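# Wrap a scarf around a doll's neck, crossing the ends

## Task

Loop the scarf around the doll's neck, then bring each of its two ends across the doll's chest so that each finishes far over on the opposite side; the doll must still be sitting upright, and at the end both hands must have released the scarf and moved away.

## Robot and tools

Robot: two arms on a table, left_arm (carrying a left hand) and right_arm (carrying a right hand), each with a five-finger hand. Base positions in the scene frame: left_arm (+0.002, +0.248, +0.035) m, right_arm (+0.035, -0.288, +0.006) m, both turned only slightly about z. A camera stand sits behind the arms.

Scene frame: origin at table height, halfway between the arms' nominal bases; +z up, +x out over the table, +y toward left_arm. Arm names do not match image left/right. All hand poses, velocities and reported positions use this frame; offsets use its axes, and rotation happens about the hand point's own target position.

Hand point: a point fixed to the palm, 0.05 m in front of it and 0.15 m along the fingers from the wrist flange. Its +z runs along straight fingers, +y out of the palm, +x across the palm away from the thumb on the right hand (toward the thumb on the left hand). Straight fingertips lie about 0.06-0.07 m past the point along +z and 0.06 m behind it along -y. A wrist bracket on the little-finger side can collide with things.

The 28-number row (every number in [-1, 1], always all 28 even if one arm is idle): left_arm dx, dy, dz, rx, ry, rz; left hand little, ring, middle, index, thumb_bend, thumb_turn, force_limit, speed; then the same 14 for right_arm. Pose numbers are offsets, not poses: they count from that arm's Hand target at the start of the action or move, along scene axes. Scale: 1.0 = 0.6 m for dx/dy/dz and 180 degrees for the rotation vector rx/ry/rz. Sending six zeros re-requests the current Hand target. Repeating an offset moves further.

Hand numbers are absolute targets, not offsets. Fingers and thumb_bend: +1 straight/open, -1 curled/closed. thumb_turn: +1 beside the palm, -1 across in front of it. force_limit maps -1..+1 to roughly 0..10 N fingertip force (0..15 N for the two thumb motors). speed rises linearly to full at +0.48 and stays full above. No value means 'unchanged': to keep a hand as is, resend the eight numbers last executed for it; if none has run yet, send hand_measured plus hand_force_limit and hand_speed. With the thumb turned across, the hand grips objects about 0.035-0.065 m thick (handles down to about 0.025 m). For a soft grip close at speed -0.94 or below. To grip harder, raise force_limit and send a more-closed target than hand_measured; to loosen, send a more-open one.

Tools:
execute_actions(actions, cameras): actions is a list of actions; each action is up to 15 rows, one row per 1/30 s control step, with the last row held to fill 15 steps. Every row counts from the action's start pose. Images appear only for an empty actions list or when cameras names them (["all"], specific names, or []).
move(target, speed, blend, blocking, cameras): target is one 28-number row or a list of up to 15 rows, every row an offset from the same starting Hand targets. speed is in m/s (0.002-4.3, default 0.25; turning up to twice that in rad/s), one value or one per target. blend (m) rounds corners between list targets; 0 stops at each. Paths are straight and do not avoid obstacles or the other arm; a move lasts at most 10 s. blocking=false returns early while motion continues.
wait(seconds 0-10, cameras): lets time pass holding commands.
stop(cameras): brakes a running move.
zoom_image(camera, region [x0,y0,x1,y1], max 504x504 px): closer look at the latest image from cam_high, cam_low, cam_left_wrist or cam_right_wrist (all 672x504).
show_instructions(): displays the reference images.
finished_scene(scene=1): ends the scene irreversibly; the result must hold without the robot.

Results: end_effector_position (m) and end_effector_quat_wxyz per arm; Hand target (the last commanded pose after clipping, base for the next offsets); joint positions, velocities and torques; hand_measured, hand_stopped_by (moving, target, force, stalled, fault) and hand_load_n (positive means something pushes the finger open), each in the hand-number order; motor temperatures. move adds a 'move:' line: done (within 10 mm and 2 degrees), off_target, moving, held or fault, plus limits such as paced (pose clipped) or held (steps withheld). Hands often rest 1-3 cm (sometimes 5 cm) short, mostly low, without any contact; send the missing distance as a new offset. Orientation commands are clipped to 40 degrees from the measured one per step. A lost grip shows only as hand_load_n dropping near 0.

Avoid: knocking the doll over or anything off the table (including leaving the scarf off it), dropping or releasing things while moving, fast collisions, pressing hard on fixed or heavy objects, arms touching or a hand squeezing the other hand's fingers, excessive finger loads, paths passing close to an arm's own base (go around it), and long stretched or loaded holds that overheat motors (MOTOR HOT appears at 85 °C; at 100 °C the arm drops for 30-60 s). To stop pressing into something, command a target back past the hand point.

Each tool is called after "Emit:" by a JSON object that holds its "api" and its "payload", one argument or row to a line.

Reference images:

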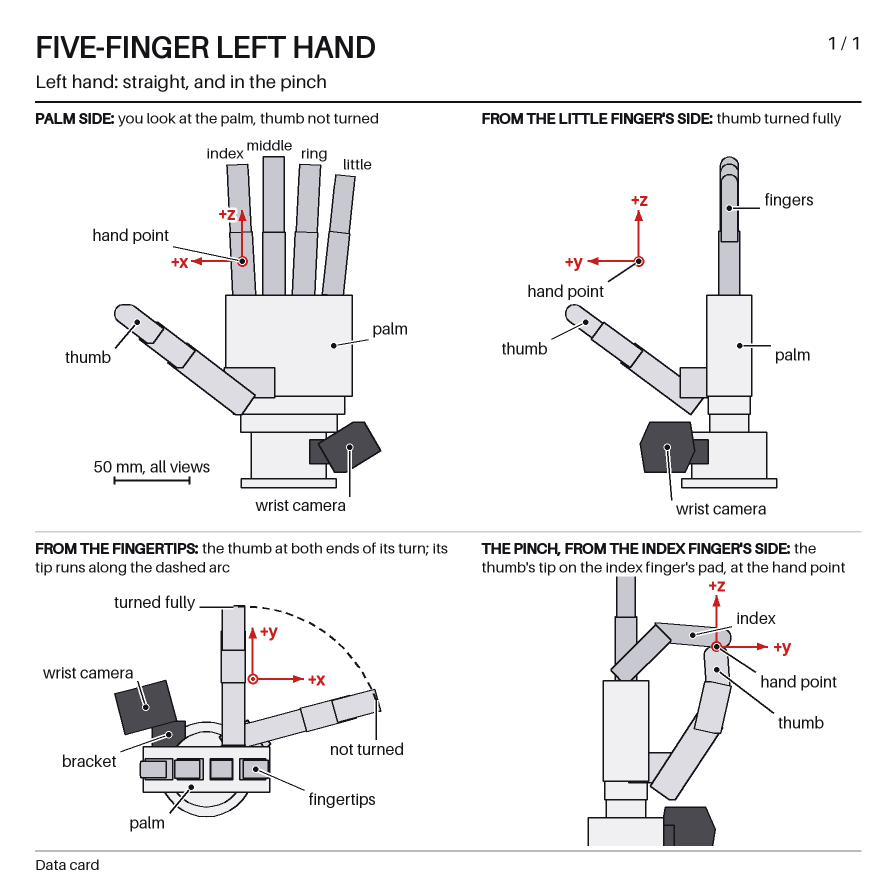

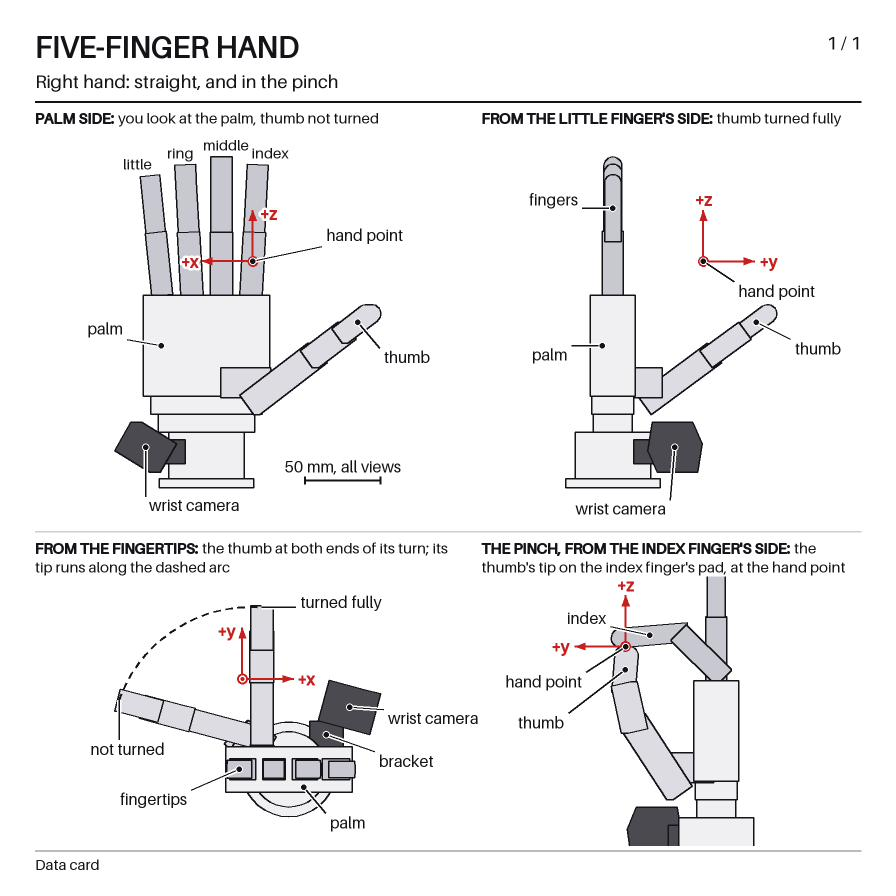

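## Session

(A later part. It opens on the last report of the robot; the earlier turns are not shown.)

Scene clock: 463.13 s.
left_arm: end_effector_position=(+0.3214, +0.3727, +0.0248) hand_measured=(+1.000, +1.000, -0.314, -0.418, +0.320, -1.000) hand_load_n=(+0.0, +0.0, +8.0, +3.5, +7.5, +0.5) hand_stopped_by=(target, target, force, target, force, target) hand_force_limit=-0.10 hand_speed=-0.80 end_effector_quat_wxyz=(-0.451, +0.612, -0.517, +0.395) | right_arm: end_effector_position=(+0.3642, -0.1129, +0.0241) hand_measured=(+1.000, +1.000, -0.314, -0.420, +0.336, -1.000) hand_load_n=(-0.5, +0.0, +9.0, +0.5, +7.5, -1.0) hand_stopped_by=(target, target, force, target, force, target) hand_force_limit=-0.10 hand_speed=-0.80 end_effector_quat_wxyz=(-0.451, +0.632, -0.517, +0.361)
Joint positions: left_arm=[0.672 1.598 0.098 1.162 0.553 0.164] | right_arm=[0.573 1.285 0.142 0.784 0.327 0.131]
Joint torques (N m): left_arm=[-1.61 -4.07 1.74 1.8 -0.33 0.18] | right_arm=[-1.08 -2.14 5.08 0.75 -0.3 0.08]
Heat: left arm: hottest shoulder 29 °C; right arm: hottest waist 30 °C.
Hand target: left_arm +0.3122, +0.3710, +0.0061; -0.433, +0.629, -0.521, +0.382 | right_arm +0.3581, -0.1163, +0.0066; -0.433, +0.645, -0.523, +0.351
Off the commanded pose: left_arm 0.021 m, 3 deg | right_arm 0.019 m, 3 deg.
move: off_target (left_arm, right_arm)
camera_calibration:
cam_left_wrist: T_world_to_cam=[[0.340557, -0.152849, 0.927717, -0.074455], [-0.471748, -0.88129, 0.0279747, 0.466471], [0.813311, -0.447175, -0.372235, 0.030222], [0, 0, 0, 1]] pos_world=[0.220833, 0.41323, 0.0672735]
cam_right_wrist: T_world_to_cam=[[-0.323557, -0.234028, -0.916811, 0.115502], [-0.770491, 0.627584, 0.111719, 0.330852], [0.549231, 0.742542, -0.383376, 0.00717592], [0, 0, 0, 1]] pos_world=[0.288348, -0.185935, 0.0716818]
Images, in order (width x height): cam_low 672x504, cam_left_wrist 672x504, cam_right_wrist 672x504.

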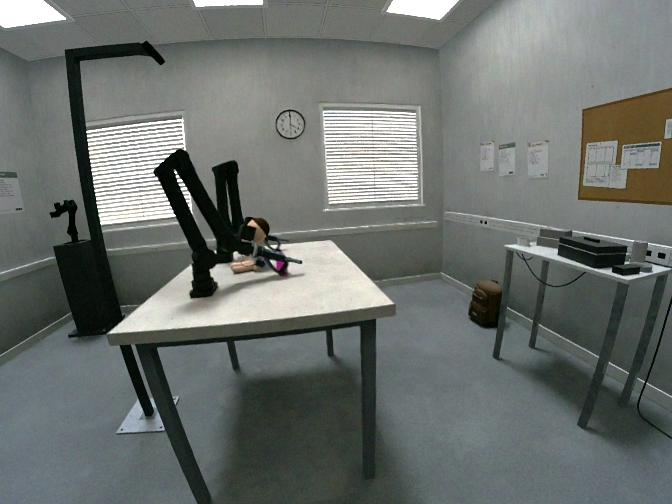

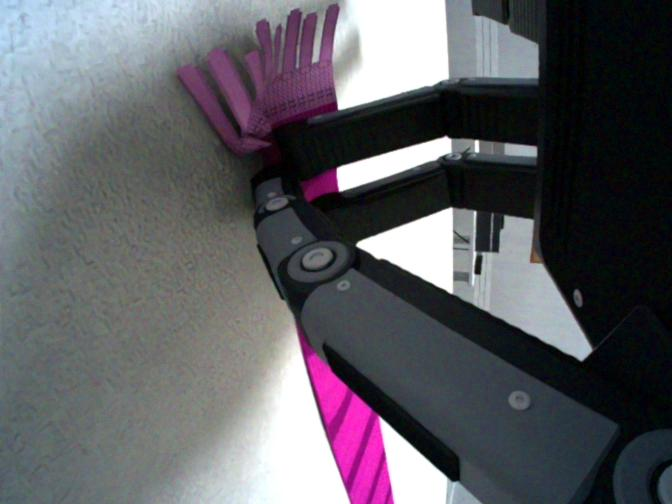

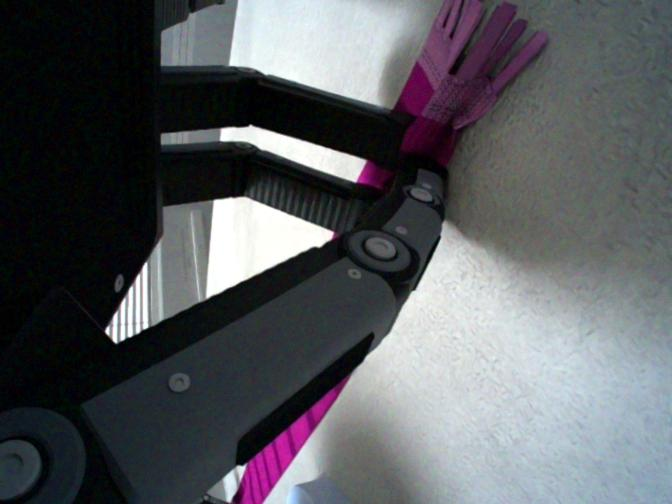

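Emit:
{"api": "move", "payload": {
  "target": [
    [0, 0, 0.12, 0, 0.0, 0, 1, 1, -0.42, -0.42, 0.0, -1, -0.1, -0.8, 0,0,0.12, 0, 0, 0, 1, 1, -0.42, -0.42, 0.0, -1, -0.1, -0.8]
  ],
  "speed": 0.06,
  "cameras": ["all"]
}}

Emit:
{"api": "zoom_image", "payload": {
  "camera": "cam_low",
  "region": [210, 200, 330, 290]
}}

Scene clock: 469.60 s.
left_arm: end_effector_position=(+0.3016, +0.3566, +0.0641) hand_measured=(+1.000, +1.000, -0.314, -0.418, +0.320, -1.000) hand_load_n=(+0.0, +0.0, +7.5, +3.5, +8.5, +0.5) hand_stopped_by=(target, target, force, target, force, target) hand_force_limit=-0.10 hand_speed=-0.80 end_effector_quat_wxyz=(-0.416, +0.639, -0.520, +0.386) | right_arm: end_effector_position=(+0.3407, -0.1263, +0.0530) hand_measured=(+1.000, +1.000, -0.314, -0.420, +0.336, -1.000) hand_load_n=(+0.0, -0.5, +8.0, +0.0, +10.0, +0.5) hand_stopped_by=(target, target, force, target, force, target) hand_force_limit=-0.10 hand_speed=-0.80 end_effector_quat_wxyz=(-0.412, +0.659, -0.526, +0.345)
Joint positions: left_arm=[0.672 1.038 0.101 0.507 0.547 0.169] | right_arm=[0.573 0.905 0.181 0.263 0.322 0.133]
Joint torques (N m): left_arm=[-1.38 -5.01 9.83 1.69 -0.09 0.2] | right_arm=[-1.08 -3.6 12.18 0.98 -0.11 0.06]
Heat: left arm: hottest shoulder 29 °C; right arm: hottest waist 30 °C.
Hand target: left_arm +0.3122, +0.3710, +0.0782; -0.434, +0.628, -0.521, +0.382 | right_arm +0.3581, -0.1163, +0.0786; -0.433, +0.645, -0.523, +0.351
Off the commanded pose: left_arm 0.023 m, 2 deg | right_arm 0.033 m, 3 deg.
move: off_target (left_arm, right_arm)
camera_calibration:
cam_left_wrist: T_world_to_cam=[[0.406753, -0.100406, 0.908004, -0.144078], [-0.462904, -0.879543, 0.110106, 0.433296], [0.787573, -0.465104, -0.404235, 0.0700921], [0, 0, 0, 1]] pos_world=[0.203976, 0.399236, 0.111449]
cam_right_wrist: T_world_to_cam=[[-0.400825, -0.280499, -0.872158, 0.149397], [-0.761625, 0.631113, 0.147051, 0.313475], [0.509183, 0.723198, -0.466601, 0.0567761], [0, 0, 0, 1]] pos_world=[0.269723, -0.196993, 0.110693]

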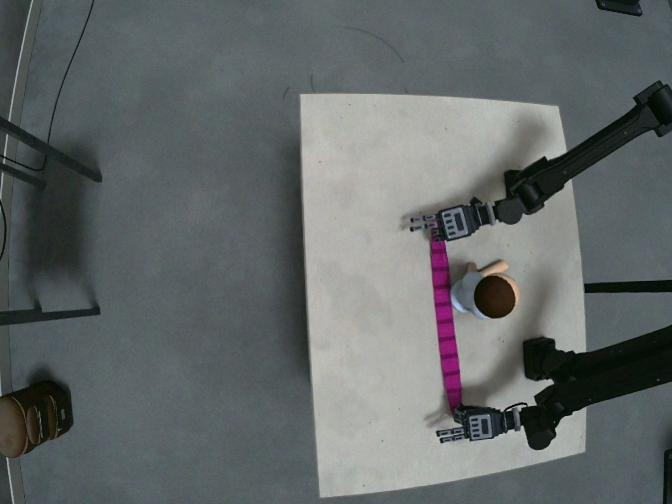

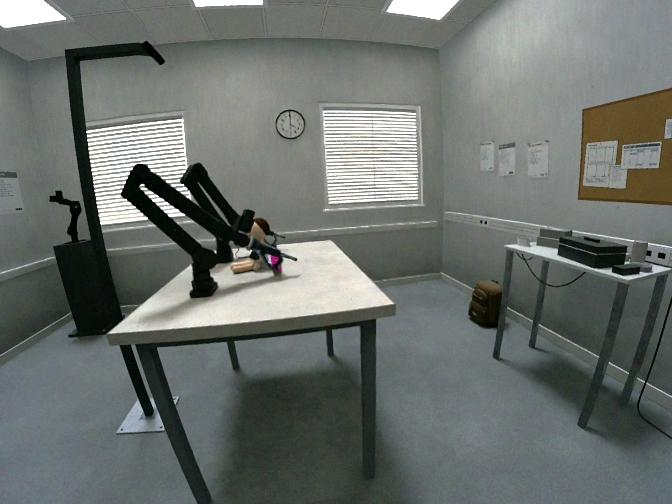

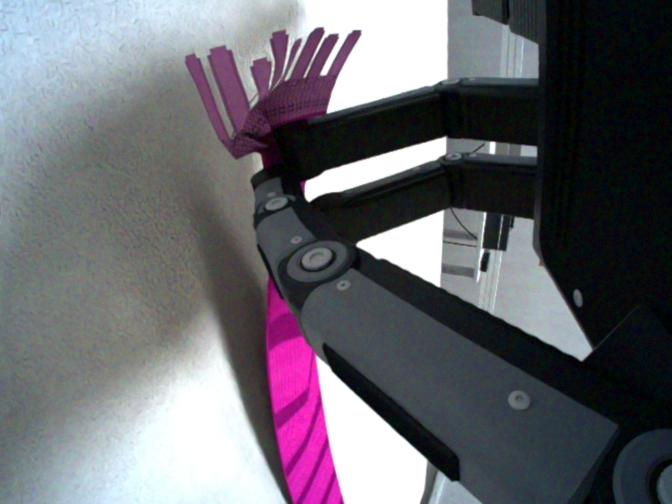

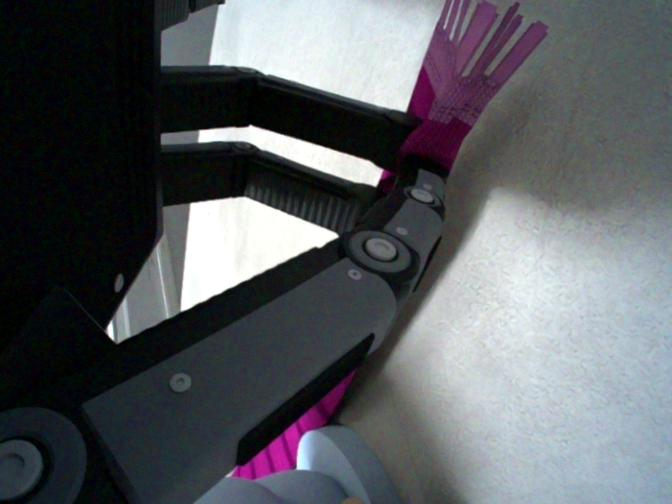

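Scaled by 4.200 from the camera's 672x504 image, which has a finer 960x720 frame.

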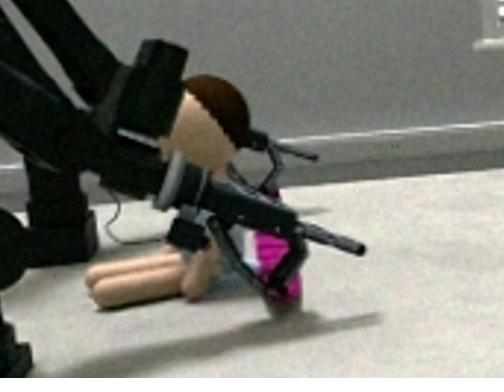

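Emit:
{"api": "move", "payload": {
  "target": [
    [0.101, -0.108, 0.165, 0, 0.0, 0, 1, 1, -0.42, -0.42, 0.0, -1, -0.1, -0.8, 0.045,-0.056,0.172, 0, 0, 0, 1, 1, -0.42, -0.42, 0.0, -1, -0.1, -0.8],
    [0.101, -0.175, 0.315, 0, 0.0, 0, 1, 1, -0.42, -0.42, 0.0, -1, -0.1, -0.8, 0.045,-0.073,0.322, 0, 0, 0, 1, 1, -0.42, -0.42, 0.0, -1, -0.1, -0.8]
  ],
  "speed": 0.1,
  "blend": [0.03, 0],
  "cameras": ["all"]
}}

Emit:
{"api": "zoom_image", "payload": {
  "camera": "cam_low",
  "region": [210, 180, 330, 290]
}}

Scene clock: 504.53 s.
left_arm: end_effector_position=(+0.3647, +0.2711, +0.2373) hand_measured=(+1.000, +1.000, -0.314, -0.418, +0.320, -1.000) hand_load_n=(+0.0, +0.0, +7.5, +3.5, +8.5, +0.5) hand_stopped_by=(target, target, force, target, force, target) hand_force_limit=-0.10 hand_speed=-0.80 end_effector_quat_wxyz=(-0.426, +0.636, -0.529, +0.365) | right_arm: end_effector_position=(+0.3753, -0.1589, +0.2361) hand_measured=(+1.000, +1.000, -0.314, -0.420, +0.336, -1.000) hand_load_n=(+0.0, +0.0, +8.0, +0.0, +9.5, +0.5) hand_stopped_by=(target, target, force, target, force, target) hand_force_limit=-0.10 hand_speed=-0.80 end_effector_quat_wxyz=(-0.415, +0.658, -0.531, +0.335)
Joint positions: left_arm=[0.083 0.631 0.496 -0.245 -0.026 -0.026] | right_arm=[0.338 0.658 0.617 -0.407 0.1 0.048]
Joint torques (N m): left_arm=[-2.43 -3.31 14.3 1.77 -0.28 -0.17] | right_arm=[-1.85 -2.84 15.35 1.05 -0.2 -0.03]
Heat: left arm: hottest elbow 31 °C; right arm: hottest elbow 30 °C.
Hand target: left_arm +0.3728, +0.2660, +0.2673; -0.434, +0.628, -0.521, +0.382 | right_arm +0.3851, -0.1601, +0.2719; -0.433, +0.645, -0.523, +0.351
Off the commanded pose: left_arm 0.031 m, 2 deg | right_arm 0.037 m, 3 deg.
move: off_target (left_arm, right_arm)
camera_calibration:
cam_left_wrist: T_world_to_cam=[[0.428451, -0.135214, 0.893391, -0.330533], [-0.451267, -0.888621, 0.0819259, 0.373118], [0.782808, -0.438259, -0.441747, 0.0540008], [0, 0, 0, 1]] pos_world=[0.267721, 0.310534, 0.288582]
cam_right_wrist: T_world_to_cam=[[-0.412354, -0.265344, -0.871525, 0.320318], [-0.760386, 0.627143, 0.16883, 0.327255], [0.501773, 0.732314, -0.460369, 0.150843], [0, 0, 0, 1]] pos_world=[0.305235, -0.230706, 0.293358]

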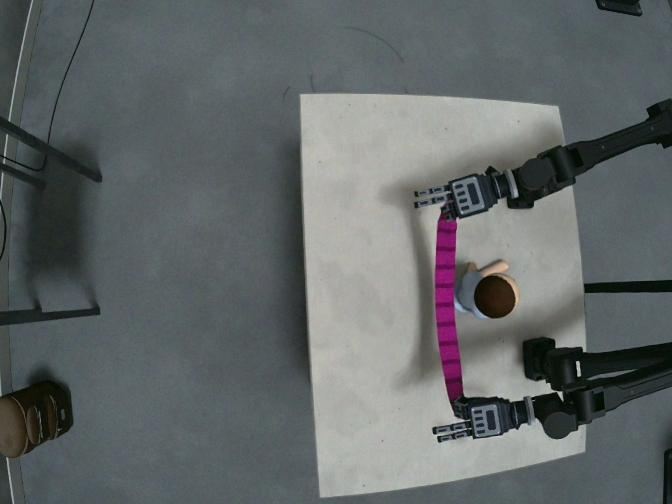

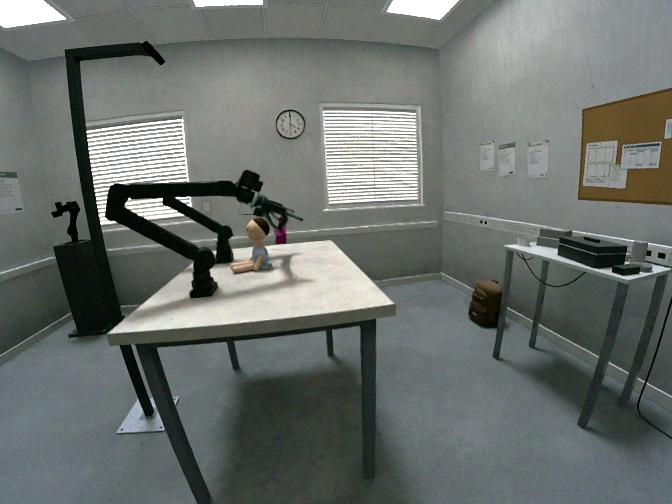

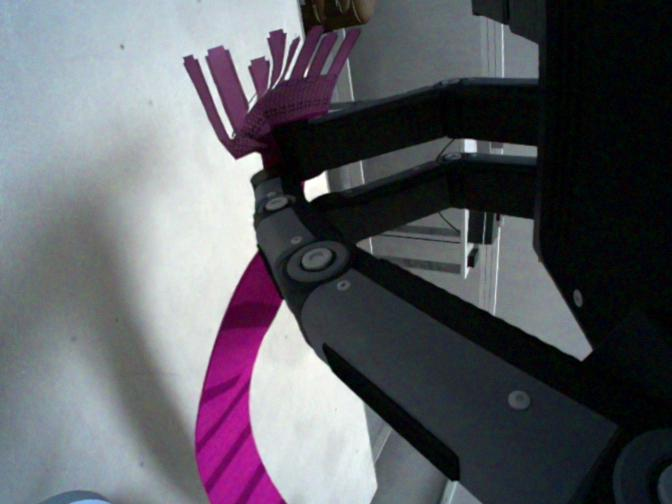

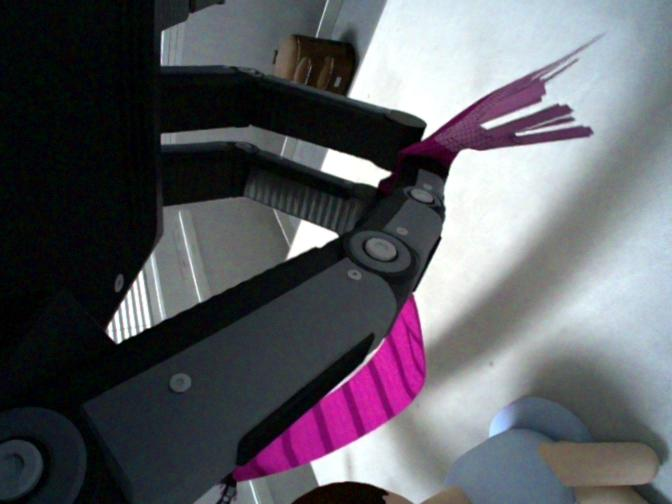

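Scaled by 4.200 from the camera's 672x504 image, which has a finer 960x720 frame.

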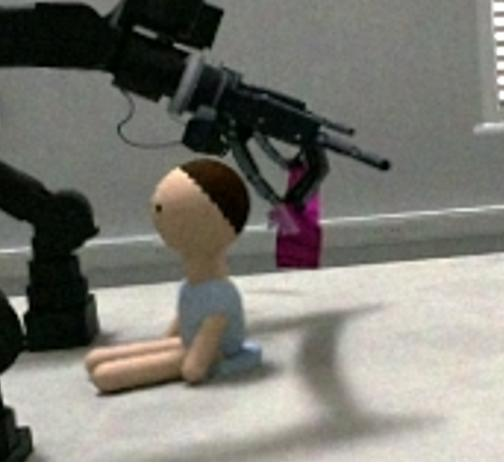

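Emit:
{"api": "move", "payload": {
  "target": [0.0, -0.03, 0.0, 0.0395, 0.1694, -0.2166, 1, 1, -0.42, -0.42, 0.0, -1, -0.1, -0.8, 0.0,-0.0265,0.0, -0.062, 0.1424, 0.1256, 1, 1, -0.42, -0.42, 0.0, -1, -0.1, -0.8],
  "speed": 0.15,
  "cameras": ["all"]
}}

Emit:
{"api": "zoom_image", "payload": {
  "camera": "cam_low",
  "region": [210, 180, 330, 290]
}}

Scene clock: 527.40 s.
left_arm: end_effector_position=(+0.3608, +0.2467, +0.2515) hand_measured=(+1.000, +1.000, -0.314, -0.418, +0.320, -1.000) hand_load_n=(+0.0, +0.0, +7.5, +3.5, +8.5, +0.5) hand_stopped_by=(target, target, force, target, force, target) hand_force_limit=-0.10 hand_speed=-0.80 end_effector_quat_wxyz=(+0.162, -0.482, +0.810, -0.292) | right_arm: end_effector_position=(+0.3706, -0.1740, +0.2481) hand_measured=(+1.000, +1.000, -0.314, -0.420, +0.336, -1.000) hand_load_n=(+0.0, +0.0, +8.0, +0.0, +10.0, +0.5) hand_stopped_by=(target, target, force, target, force, target) hand_force_limit=-0.10 hand_speed=-0.80 end_effector_quat_wxyz=(-0.292, +0.838, -0.439, +0.141)
Joint positions: left_arm=[0.152 1.063 0.994 -0.961 0.437 0.583] | right_arm=[0.163 1.008 1.023 -0.986 -0.292 -0.366]
Joint torques (N m): left_arm=[-1.67 -7.18 13.59 1.1 0.39 0.14] | right_arm=[-1.85 -5.66 14.72 0.35 -0.42 -0.02]
Motor temperatures (°C): left_arm=[18 29 34 16 20 17] | right_arm=[29 23 38 26 17 19]
Heat: left arm: hottest elbow 34 °C; right arm: hottest elbow 38 °C.
Hand target: left_arm +0.3727, +0.2479, +0.2671; +0.170, -0.470, +0.814, -0.295 | right_arm +0.3851, -0.1760, +0.2718; -0.303, +0.834, -0.434, +0.158
Off the commanded pose: left_arm 0.020 m, 2 deg | right_arm 0.028 m, 2 deg.
move: off_target (left_arm, right_arm)
camera_calibration:
cam_left_wrist: T_world_to_cam=[[0.584245, -0.560686, 0.586762, -0.21901], [-0.809203, -0.457721, 0.368351, 0.299329], [0.0620437, -0.690016, -0.72113, 0.445099], [0, 0, 0, 1]] pos_world=[0.342557, 0.321339, 0.339223]
cam_right_wrist: T_world_to_cam=[[-0.563535, -0.592574, -0.575572, 0.250562], [-0.824158, 0.355645, 0.440773, 0.240102], [-0.0564912, 0.722754, -0.688793, 0.431727], [0, 0, 0, 1]] pos_world=[0.363472, -0.248946, 0.335756]

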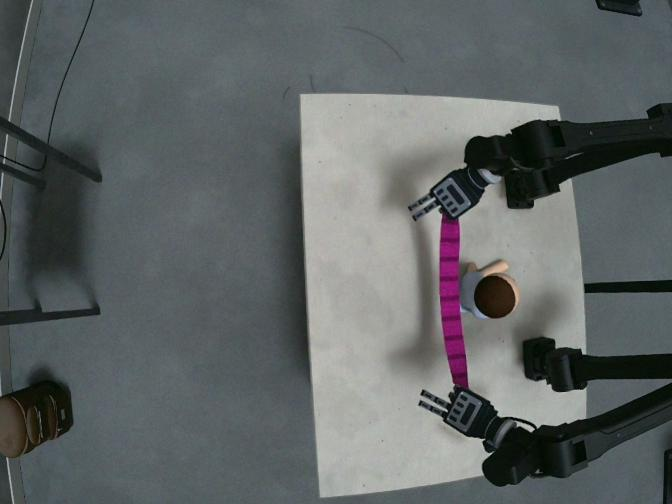

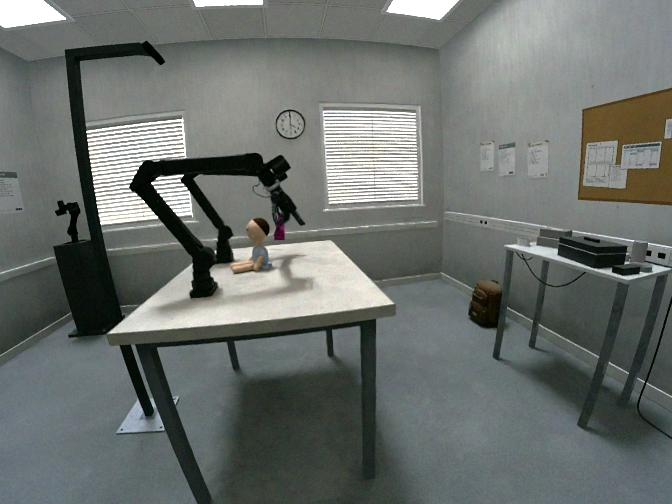

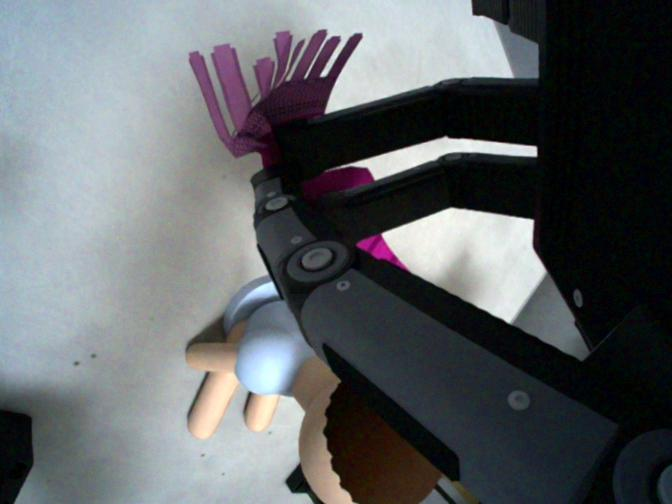

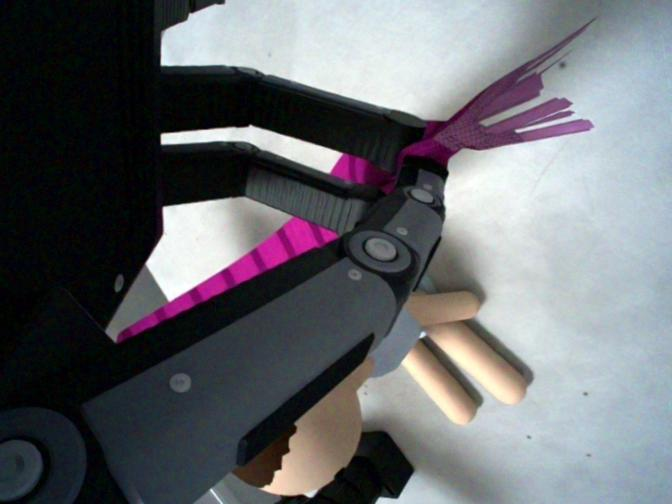

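Scaled by 4.200 from the camera's 672x504 image, which has a finer 960x720 frame.

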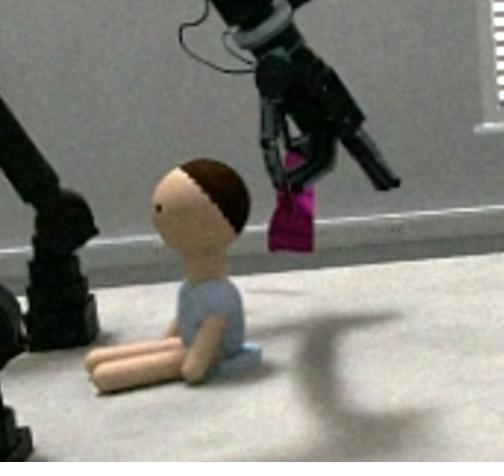

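Emit:
{"api": "move", "payload": {
  "target": [0,0,-0.025,0,0,0,1,1,-0.42,-0.42,0.0,-1,-0.1,-0.8,0,0,-0.025,0,0,0,1,1,-0.42,-0.42,0.0,-1,-0.1,-0.8],
  "speed": 0.1,
  "cameras": ["cam_high","cam_low"]
}}

Scene clock: 545.17 s.
left_arm: end_effector_position=(+0.3631, +0.2473, +0.2510) hand_measured=(+1.000, +1.000, -0.314, -0.418, +0.320, -1.000) hand_load_n=(+0.0, +0.0, +7.5, +3.5, +8.5, +0.5) hand_stopped_by=(target, target, force, target, force, target) hand_force_limit=-0.10 hand_speed=-0.80 end_effector_quat_wxyz=(+0.164, -0.481, +0.810, -0.293) | right_arm: end_effector_position=(+0.3742, -0.1736, +0.2495) hand_measured=(+1.000, +1.000, -0.314, -0.420, +0.336, -1.000) hand_load_n=(+0.0, +0.0, +8.0, +0.0, +9.5, +0.5) hand_stopped_by=(target, target, force, target, force, target) hand_force_limit=-0.10 hand_speed=-0.80 end_effector_quat_wxyz=(-0.296, +0.837, -0.437, +0.146)
Joint positions: left_arm=[0.152 1.066 0.994 -0.953 0.437 0.585] | right_arm=[0.163 1.008 1.023 -0.972 -0.293 -0.367]
Joint torques (N m): left_arm=[-2.73 -7.53 11.03 2.14 0.4 0.11] | right_arm=[-1.85 -5.66 11.41 1.28 -0.42 -0.03]
Heat: left arm: hottest elbow 35 °C; right arm: hottest elbow 36 °C.
Hand target: left_arm +0.3728, +0.2480, +0.2521; +0.171, -0.470, +0.814, -0.295 | right_arm +0.3851, -0.1760, +0.2568; -0.303, +0.834, -0.434, +0.158
Off the commanded pose: left_arm 0.010 m, 1 deg | right_arm 0.013 m, 2 deg.
move: off_target (right_arm)
Images, in order (width x height): cam_high 672x504, cam_low 672x504.

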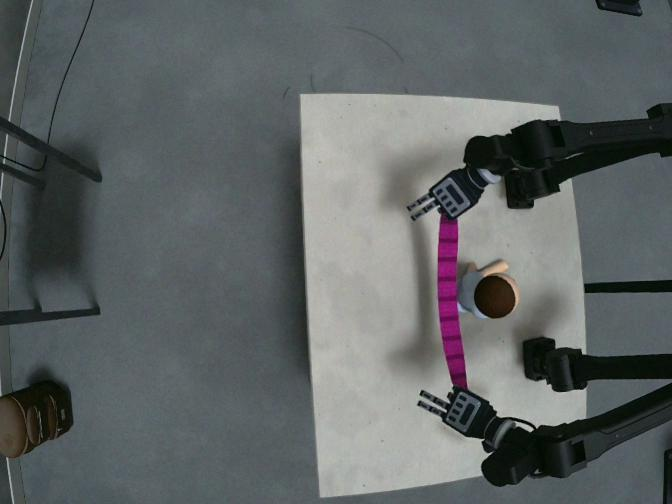

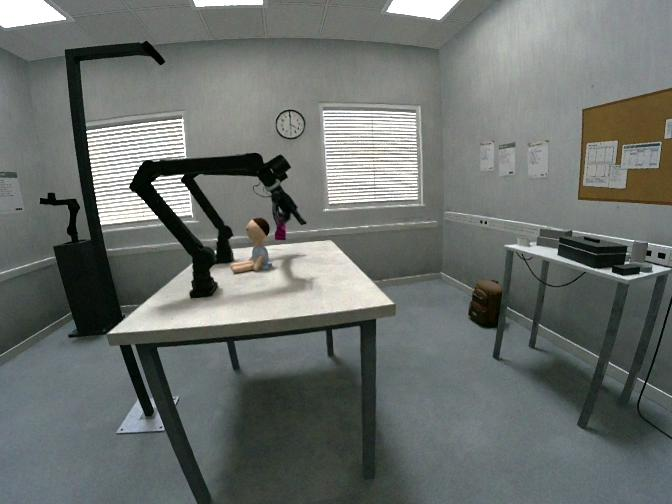

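Emit:
{"api": "move", "payload": {
  "target": [0,0,-0.035,0,0,0,1,1,-0.42,-0.42,0.0,-1,-0.1,-0.8,0,0,-0.035,0,0,0,1,1,-0.42,-0.42,0.0,-1,-0.1,-0.8],
  "speed": 0.1,
  "cameras": ["cam_high","cam_low"]
}}

Emit:
{"api": "zoom_image", "payload": {
  "camera": "cam_low",
  "region": [210, 180, 330, 290]
}}

Scene clock: 549.47 s.
left_arm: end_effector_position=(+0.3690, +0.2485, +0.2387) hand_measured=(+1.000, +1.000, -0.314, -0.418, +0.320, -1.000) hand_load_n=(+0.0, -0.5, +8.0, +3.5, +8.5, +0.5) hand_stopped_by=(target, target, force, target, force, target) hand_force_limit=-0.10 hand_speed=-0.80 end_effector_quat_wxyz=(+0.172, -0.477, +0.809, -0.296) | right_arm: end_effector_position=(+0.3783, -0.1730, +0.2354) hand_measured=(+1.000, +1.000, -0.314, -0.420, +0.336, -1.000) hand_load_n=(+0.5, +0.0, +8.0, +0.0, +9.5, +0.5) hand_stopped_by=(target, target, force, target, force, target) hand_force_limit=-0.10 hand_speed=-0.80 end_effector_quat_wxyz=(-0.300, +0.836, -0.435, +0.152)
Joint positions: left_arm=[0.152 1.075 0.963 -0.896 0.437 0.585] | right_arm=[0.163 1.01 0.984 -0.917 -0.293 -0.367]
Joint torques (N m): left_arm=[-2.08 -7.47 9.35 2.25 0.36 0.13] | right_arm=[-1.85 -5.77 10.06 1.32 -0.41 -0.03]
Heat: left arm: hottest elbow 35 °C; right arm: hottest elbow 36 °C.
Hand target: left_arm +0.3727, +0.2480, +0.2310; +0.170, -0.470, +0.814, -0.295 | right_arm +0.3851, -0.1760, +0.2358; -0.303, +0.834, -0.434, +0.158
Off the commanded pose: left_arm 0.008 m, 1 deg | right_arm 0.007 m, 1 deg.
move: done
Images, in order (width x height): cam_high 672x504, cam_low 672x504.

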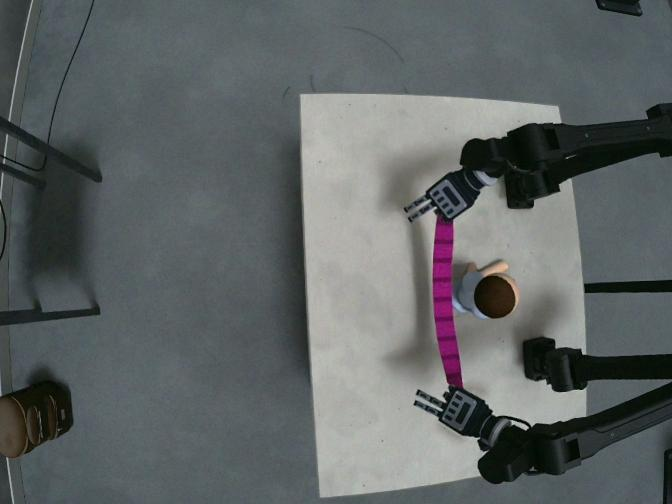

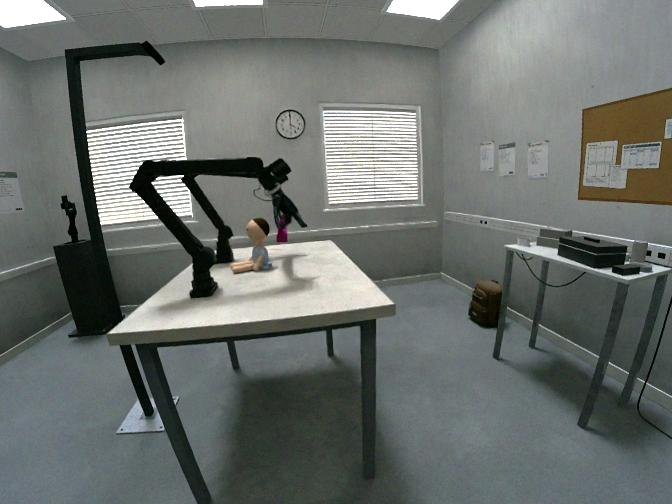

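Scaled by 4.200 from the camera's 672x504 image, which has a finer 960x720 frame.

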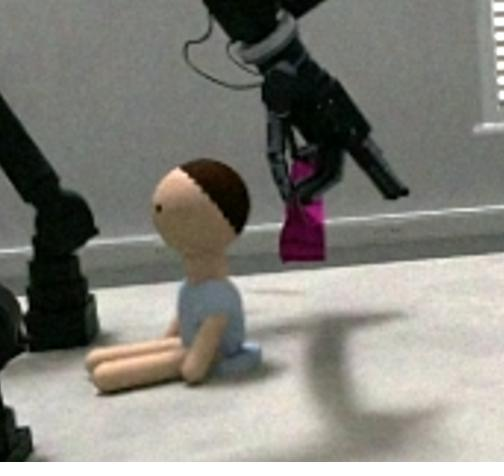

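Emit:
{"api": "move", "payload": {
  "target": [-0.1,0,-0.008,0,0,0,1,1,-0.42,-0.42,0.0,-1,-0.1,-0.8,-0.1,0,-0.008,0,0,0,1,1,-0.42,-0.42,0.0,-1,-0.1,-0.8],
  "speed": 0.06,
  "cameras": ["cam_high","cam_low"]
}}

Emit:
{"api": "zoom_image", "payload": {
  "camera": "cam_low",
  "region": [210, 180, 330, 290]
}}

Emit:
{"api": "zoom_image", "payload": {
  "camera": "cam_high",
  "region": [400, 190, 560, 410]
}}

Scene clock: 560.17 s.
left_arm: end_effector_position=(+0.3191, +0.2439, +0.2289) hand_measured=(+1.000, +1.000, -0.314, -0.418, +0.320, -1.000) hand_load_n=(+0.0, +0.0, +7.5, +3.0, +8.5, +1.0) hand_stopped_by=(target, target, force, target, force, target) hand_force_limit=-0.10 hand_speed=-0.80 end_effector_quat_wxyz=(+0.173, -0.468, +0.813, -0.298) | right_arm: end_effector_position=(+0.3284, -0.1789, +0.2280) hand_measured=(+1.000, +1.000, -0.314, -0.420, +0.336, -1.000) hand_load_n=(+0.0, +0.0, +8.0, +0.0, +10.0, +0.5) hand_stopped_by=(target, target, force, target, force, target) hand_force_limit=-0.10 hand_speed=-0.80 end_effector_quat_wxyz=(-0.301, +0.834, -0.435, +0.158)
Joint positions: left_arm=[0.177 0.934 0.851 -0.935 0.46 0.627] | right_arm=[0.172 0.854 0.876 -0.95 -0.282 -0.357]
Joint torques (N m): left_arm=[-0.21 -7.65 9.46 0.8 0.39 0.12] | right_arm=[0.32 -4.89 9.98 0.49 -0.14 0.09]
Heat: left arm: hottest elbow 36 °C; right arm: hottest elbow 35 °C.
Hand target: left_arm +0.3129, +0.2480, +0.2263; +0.171, -0.470, +0.814, -0.295 | right_arm +0.3250, -0.1760, +0.2310; -0.303, +0.834, -0.434, +0.158
Off the commanded pose: left_arm 0.008 m, 1 deg | right_arm 0.005 m, 0 deg.
move: done
Images, in order (width x height): cam_high 672x504, cam_low 672x504.

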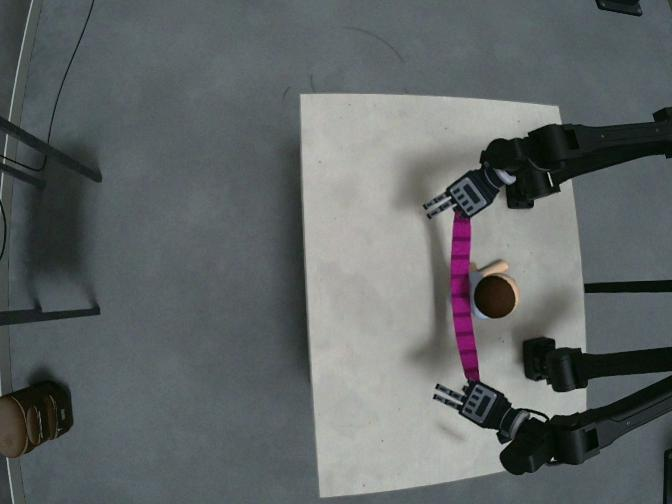

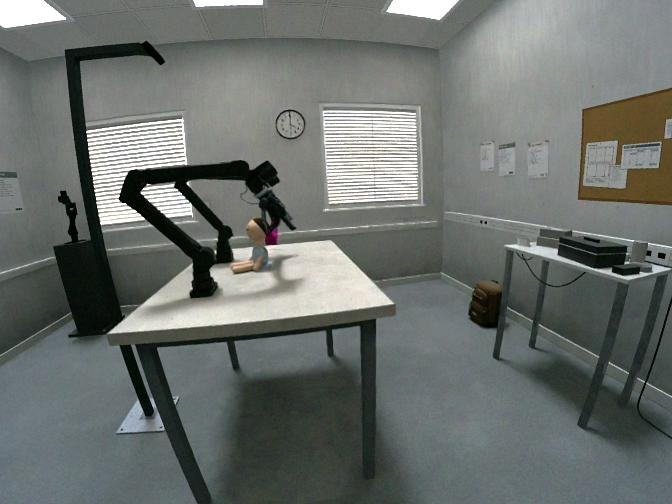

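Scaled by 4.200 from the camera's 672x504 image, which has a finer 960x720 frame.

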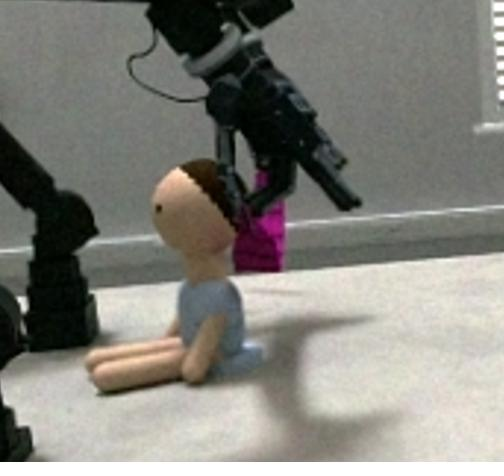

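Scaled by 2.291 from the camera's 672x504 image, which has a finer 960x720 frame.

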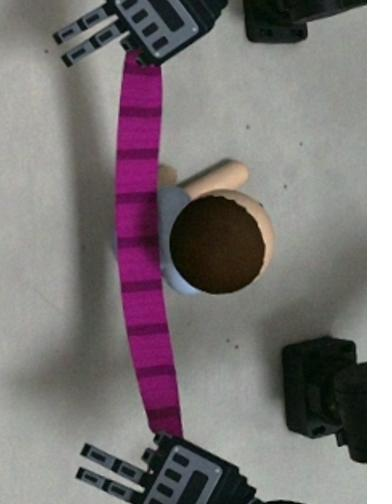

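Emit:
{"api": "move", "payload": {
  "target": [
    [-0.067,0,-0.025,0,0,0,1,1,-0.42,-0.42,0.0,-1,-0.1,-0.8,-0.075,0,-0.03,0,0,0,1,1,-0.42,-0.42,0.0,-1,-0.1,-0.8]
  ],
  "speed": 0.05,
  "cameras": ["cam_high","cam_low"]
}}

Emit:
{"api": "zoom_image", "payload": {
  "camera": "cam_low",
  "region": [210, 180, 330, 290]
}}

Emit:
{"api": "zoom_image", "payload": {
  "camera": "cam_high",
  "region": [400, 190, 560, 410]
}}

Scene clock: 566.50 s.
left_arm: end_effector_position=(+0.2786, +0.2448, +0.2138) hand_measured=(+1.000, +1.000, -0.314, -0.418, +0.320, -1.000) hand_load_n=(+0.0, +0.0, +7.5, +3.5, +8.5, +0.5) hand_stopped_by=(target, target, force, target, force, target) hand_force_limit=-0.10 hand_speed=-0.80 end_effector_quat_wxyz=(+0.172, -0.469, +0.814, -0.298) | right_arm: end_effector_position=(+0.2833, -0.1784, +0.2107) hand_measured=(+1.000, +1.000, -0.314, -0.420, +0.336, -1.000) hand_load_n=(+0.0, -0.5, +8.0, +0.0, +9.5, +0.5) hand_stopped_by=(target, target, force, target, force, target) hand_force_limit=-0.10 hand_speed=-0.80 end_effector_quat_wxyz=(-0.301, +0.834, -0.435, +0.158)
Joint positions: left_arm=[0.22 0.82 0.757 -0.975 0.482 0.669] | right_arm=[0.21 0.712 0.769 -0.976 -0.259 -0.326]
Joint torques (N m): left_arm=[-0.62 -6.01 9.32 0.98 0.44 0.16] | right_arm=[0.32 -3.08 10 0.49 -0.12 0.13]
Heat: left arm: hottest elbow 36 °C; right arm: hottest elbow 35 °C.
Hand target: left_arm +0.2726, +0.2480, +0.2113; +0.171, -0.470, +0.814, -0.295 | right_arm +0.2801, -0.1760, +0.2131; -0.303, +0.834, -0.434, +0.158
Off the commanded pose: left_arm 0.007 m, 0 deg | right_arm 0.005 m, 0 deg.
move: done
Images, in order (width x height): cam_high 672x504, cam_low 672x504.

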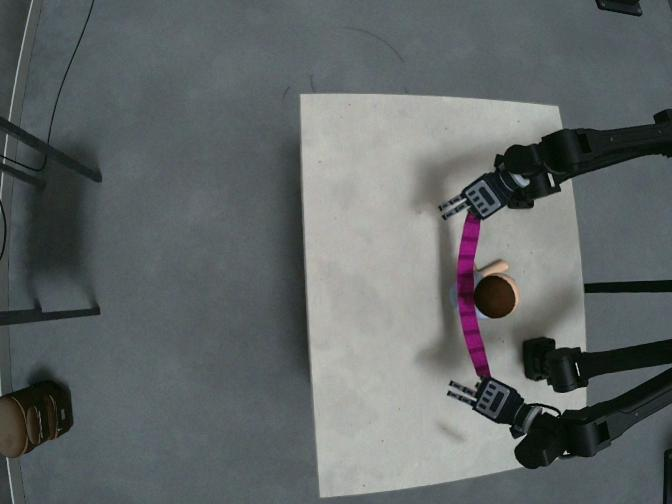

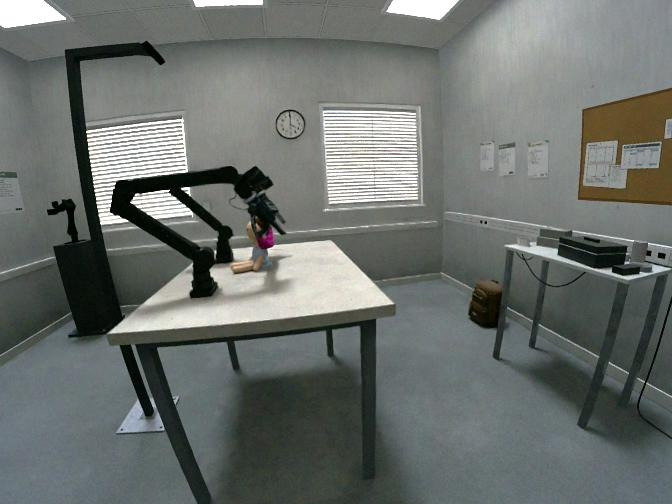

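Scaled by 4.200 from the camera's 672x504 image, which has a finer 960x720 frame.

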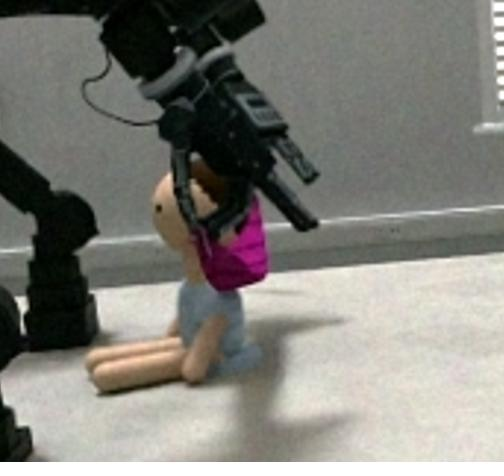

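Scaled by 2.291 from the camera's 672x504 image, which has a finer 960x720 frame.

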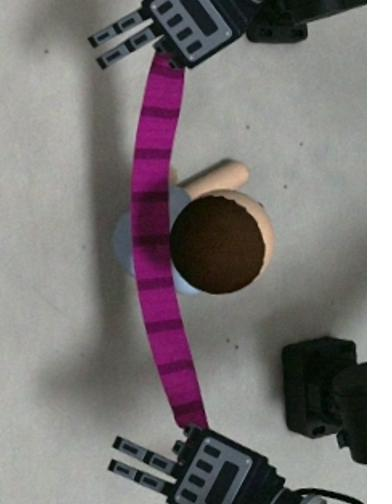

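Emit:
{"api": "move", "payload": {
  "target": [
    [-0.058,0,-0.05,0,0,0,1,1,-0.42,-0.42,0.0,-1,-0.1,-0.8,-0.067,0,-0.05,0,0,0,1,1,-0.42,-0.42,0.0,-1,-0.1,-0.8]
  ],
  "speed": 0.05,
  "cameras": ["cam_high","cam_low"]
}}

Emit:
{"api": "zoom_image", "payload": {
  "camera": "cam_low",
  "region": [210, 180, 330, 290]
}}

Emit:
{"api": "zoom_image", "payload": {
  "camera": "cam_high",
  "region": [400, 190, 560, 410]
}}

Scene clock: 571.93 s.
left_arm: end_effector_position=(+0.2433, +0.2455, +0.1837) hand_measured=(+1.000, +1.000, -0.314, -0.418, +0.320, -1.000) hand_load_n=(+0.0, +0.0, +7.5, +3.0, +8.5, +0.5) hand_stopped_by=(target, target, force, target, force, target) hand_force_limit=-0.10 hand_speed=-0.80 end_effector_quat_wxyz=(+0.172, -0.469, +0.814, -0.297) | right_arm: end_effector_position=(+0.2427, -0.1779, +0.1812) hand_measured=(+1.000, +1.000, -0.314, -0.420, +0.336, -1.000) hand_load_n=(+0.0, +0.0, +8.0, +0.0, +10.0, +0.5) hand_stopped_by=(target, target, force, target, force, target) hand_force_limit=-0.10 hand_speed=-0.80 end_effector_quat_wxyz=(-0.302, +0.834, -0.434, +0.159)
Joint positions: left_arm=[0.272 0.721 0.64 -0.983 0.507 0.72] | right_arm=[0.26 0.57 0.647 -0.984 -0.228 -0.286]
Joint torques (N m): left_arm=[-0.21 -3.49 9.17 0.79 0.52 0.12] | right_arm=[0.32 -1.26 10.03 0.5 -0.11 0.12]
Heat: left arm: hottest elbow 35 °C; right arm: hottest elbow 35 °C.
Hand target: left_arm +0.2378, +0.2480, +0.1813; +0.170, -0.470, +0.814, -0.295 | right_arm +0.2400, -0.1760, +0.1831; -0.303, +0.834, -0.434, +0.158
Off the commanded pose: left_arm 0.007 m, 0 deg | right_arm 0.004 m, 0 deg.
move: done
Images, in order (width x height): cam_high 672x504, cam_low 672x504.

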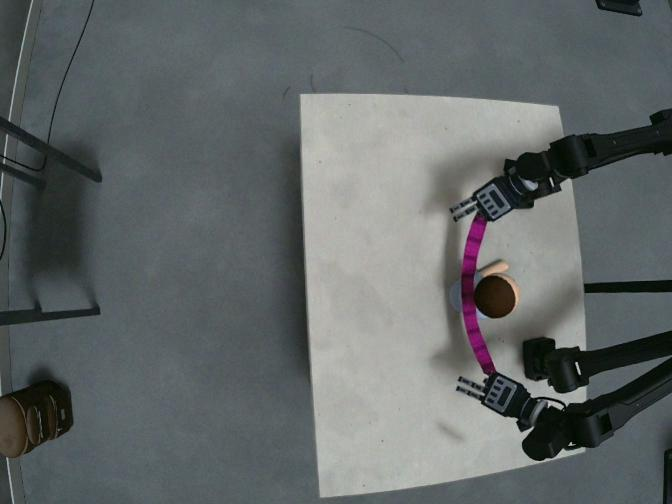

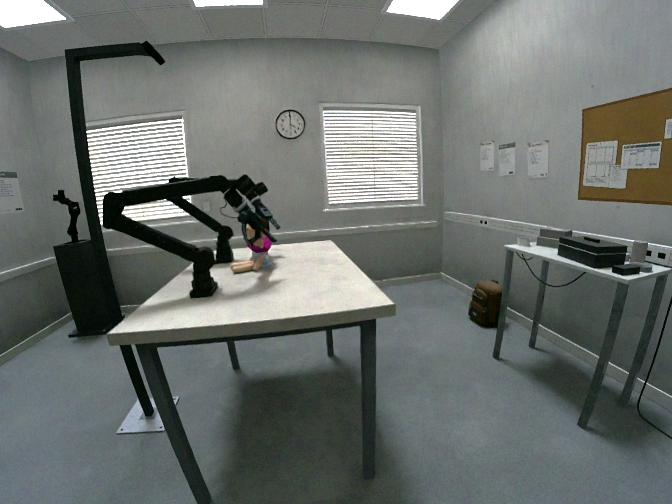

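Scaled by 4.200 from the camera's 672x504 image, which has a finer 960x720 frame.

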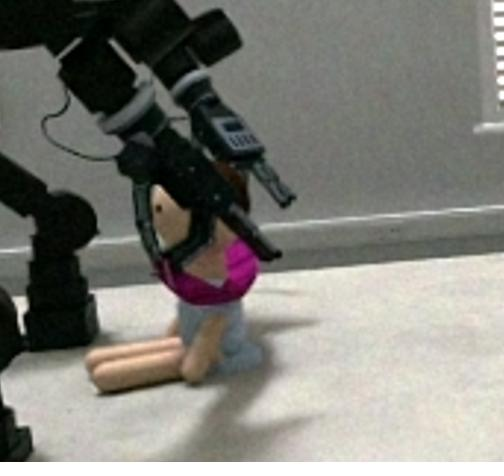

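Scaled by 2.291 from the camera's 672x504 image, which has a finer 960x720 frame.

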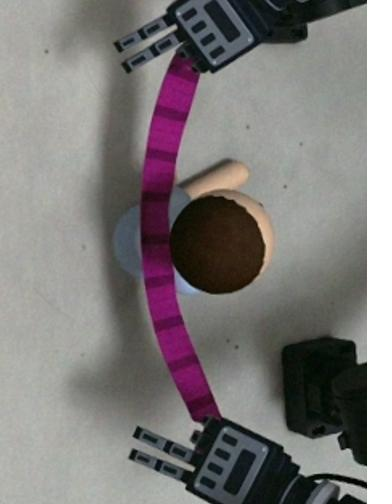

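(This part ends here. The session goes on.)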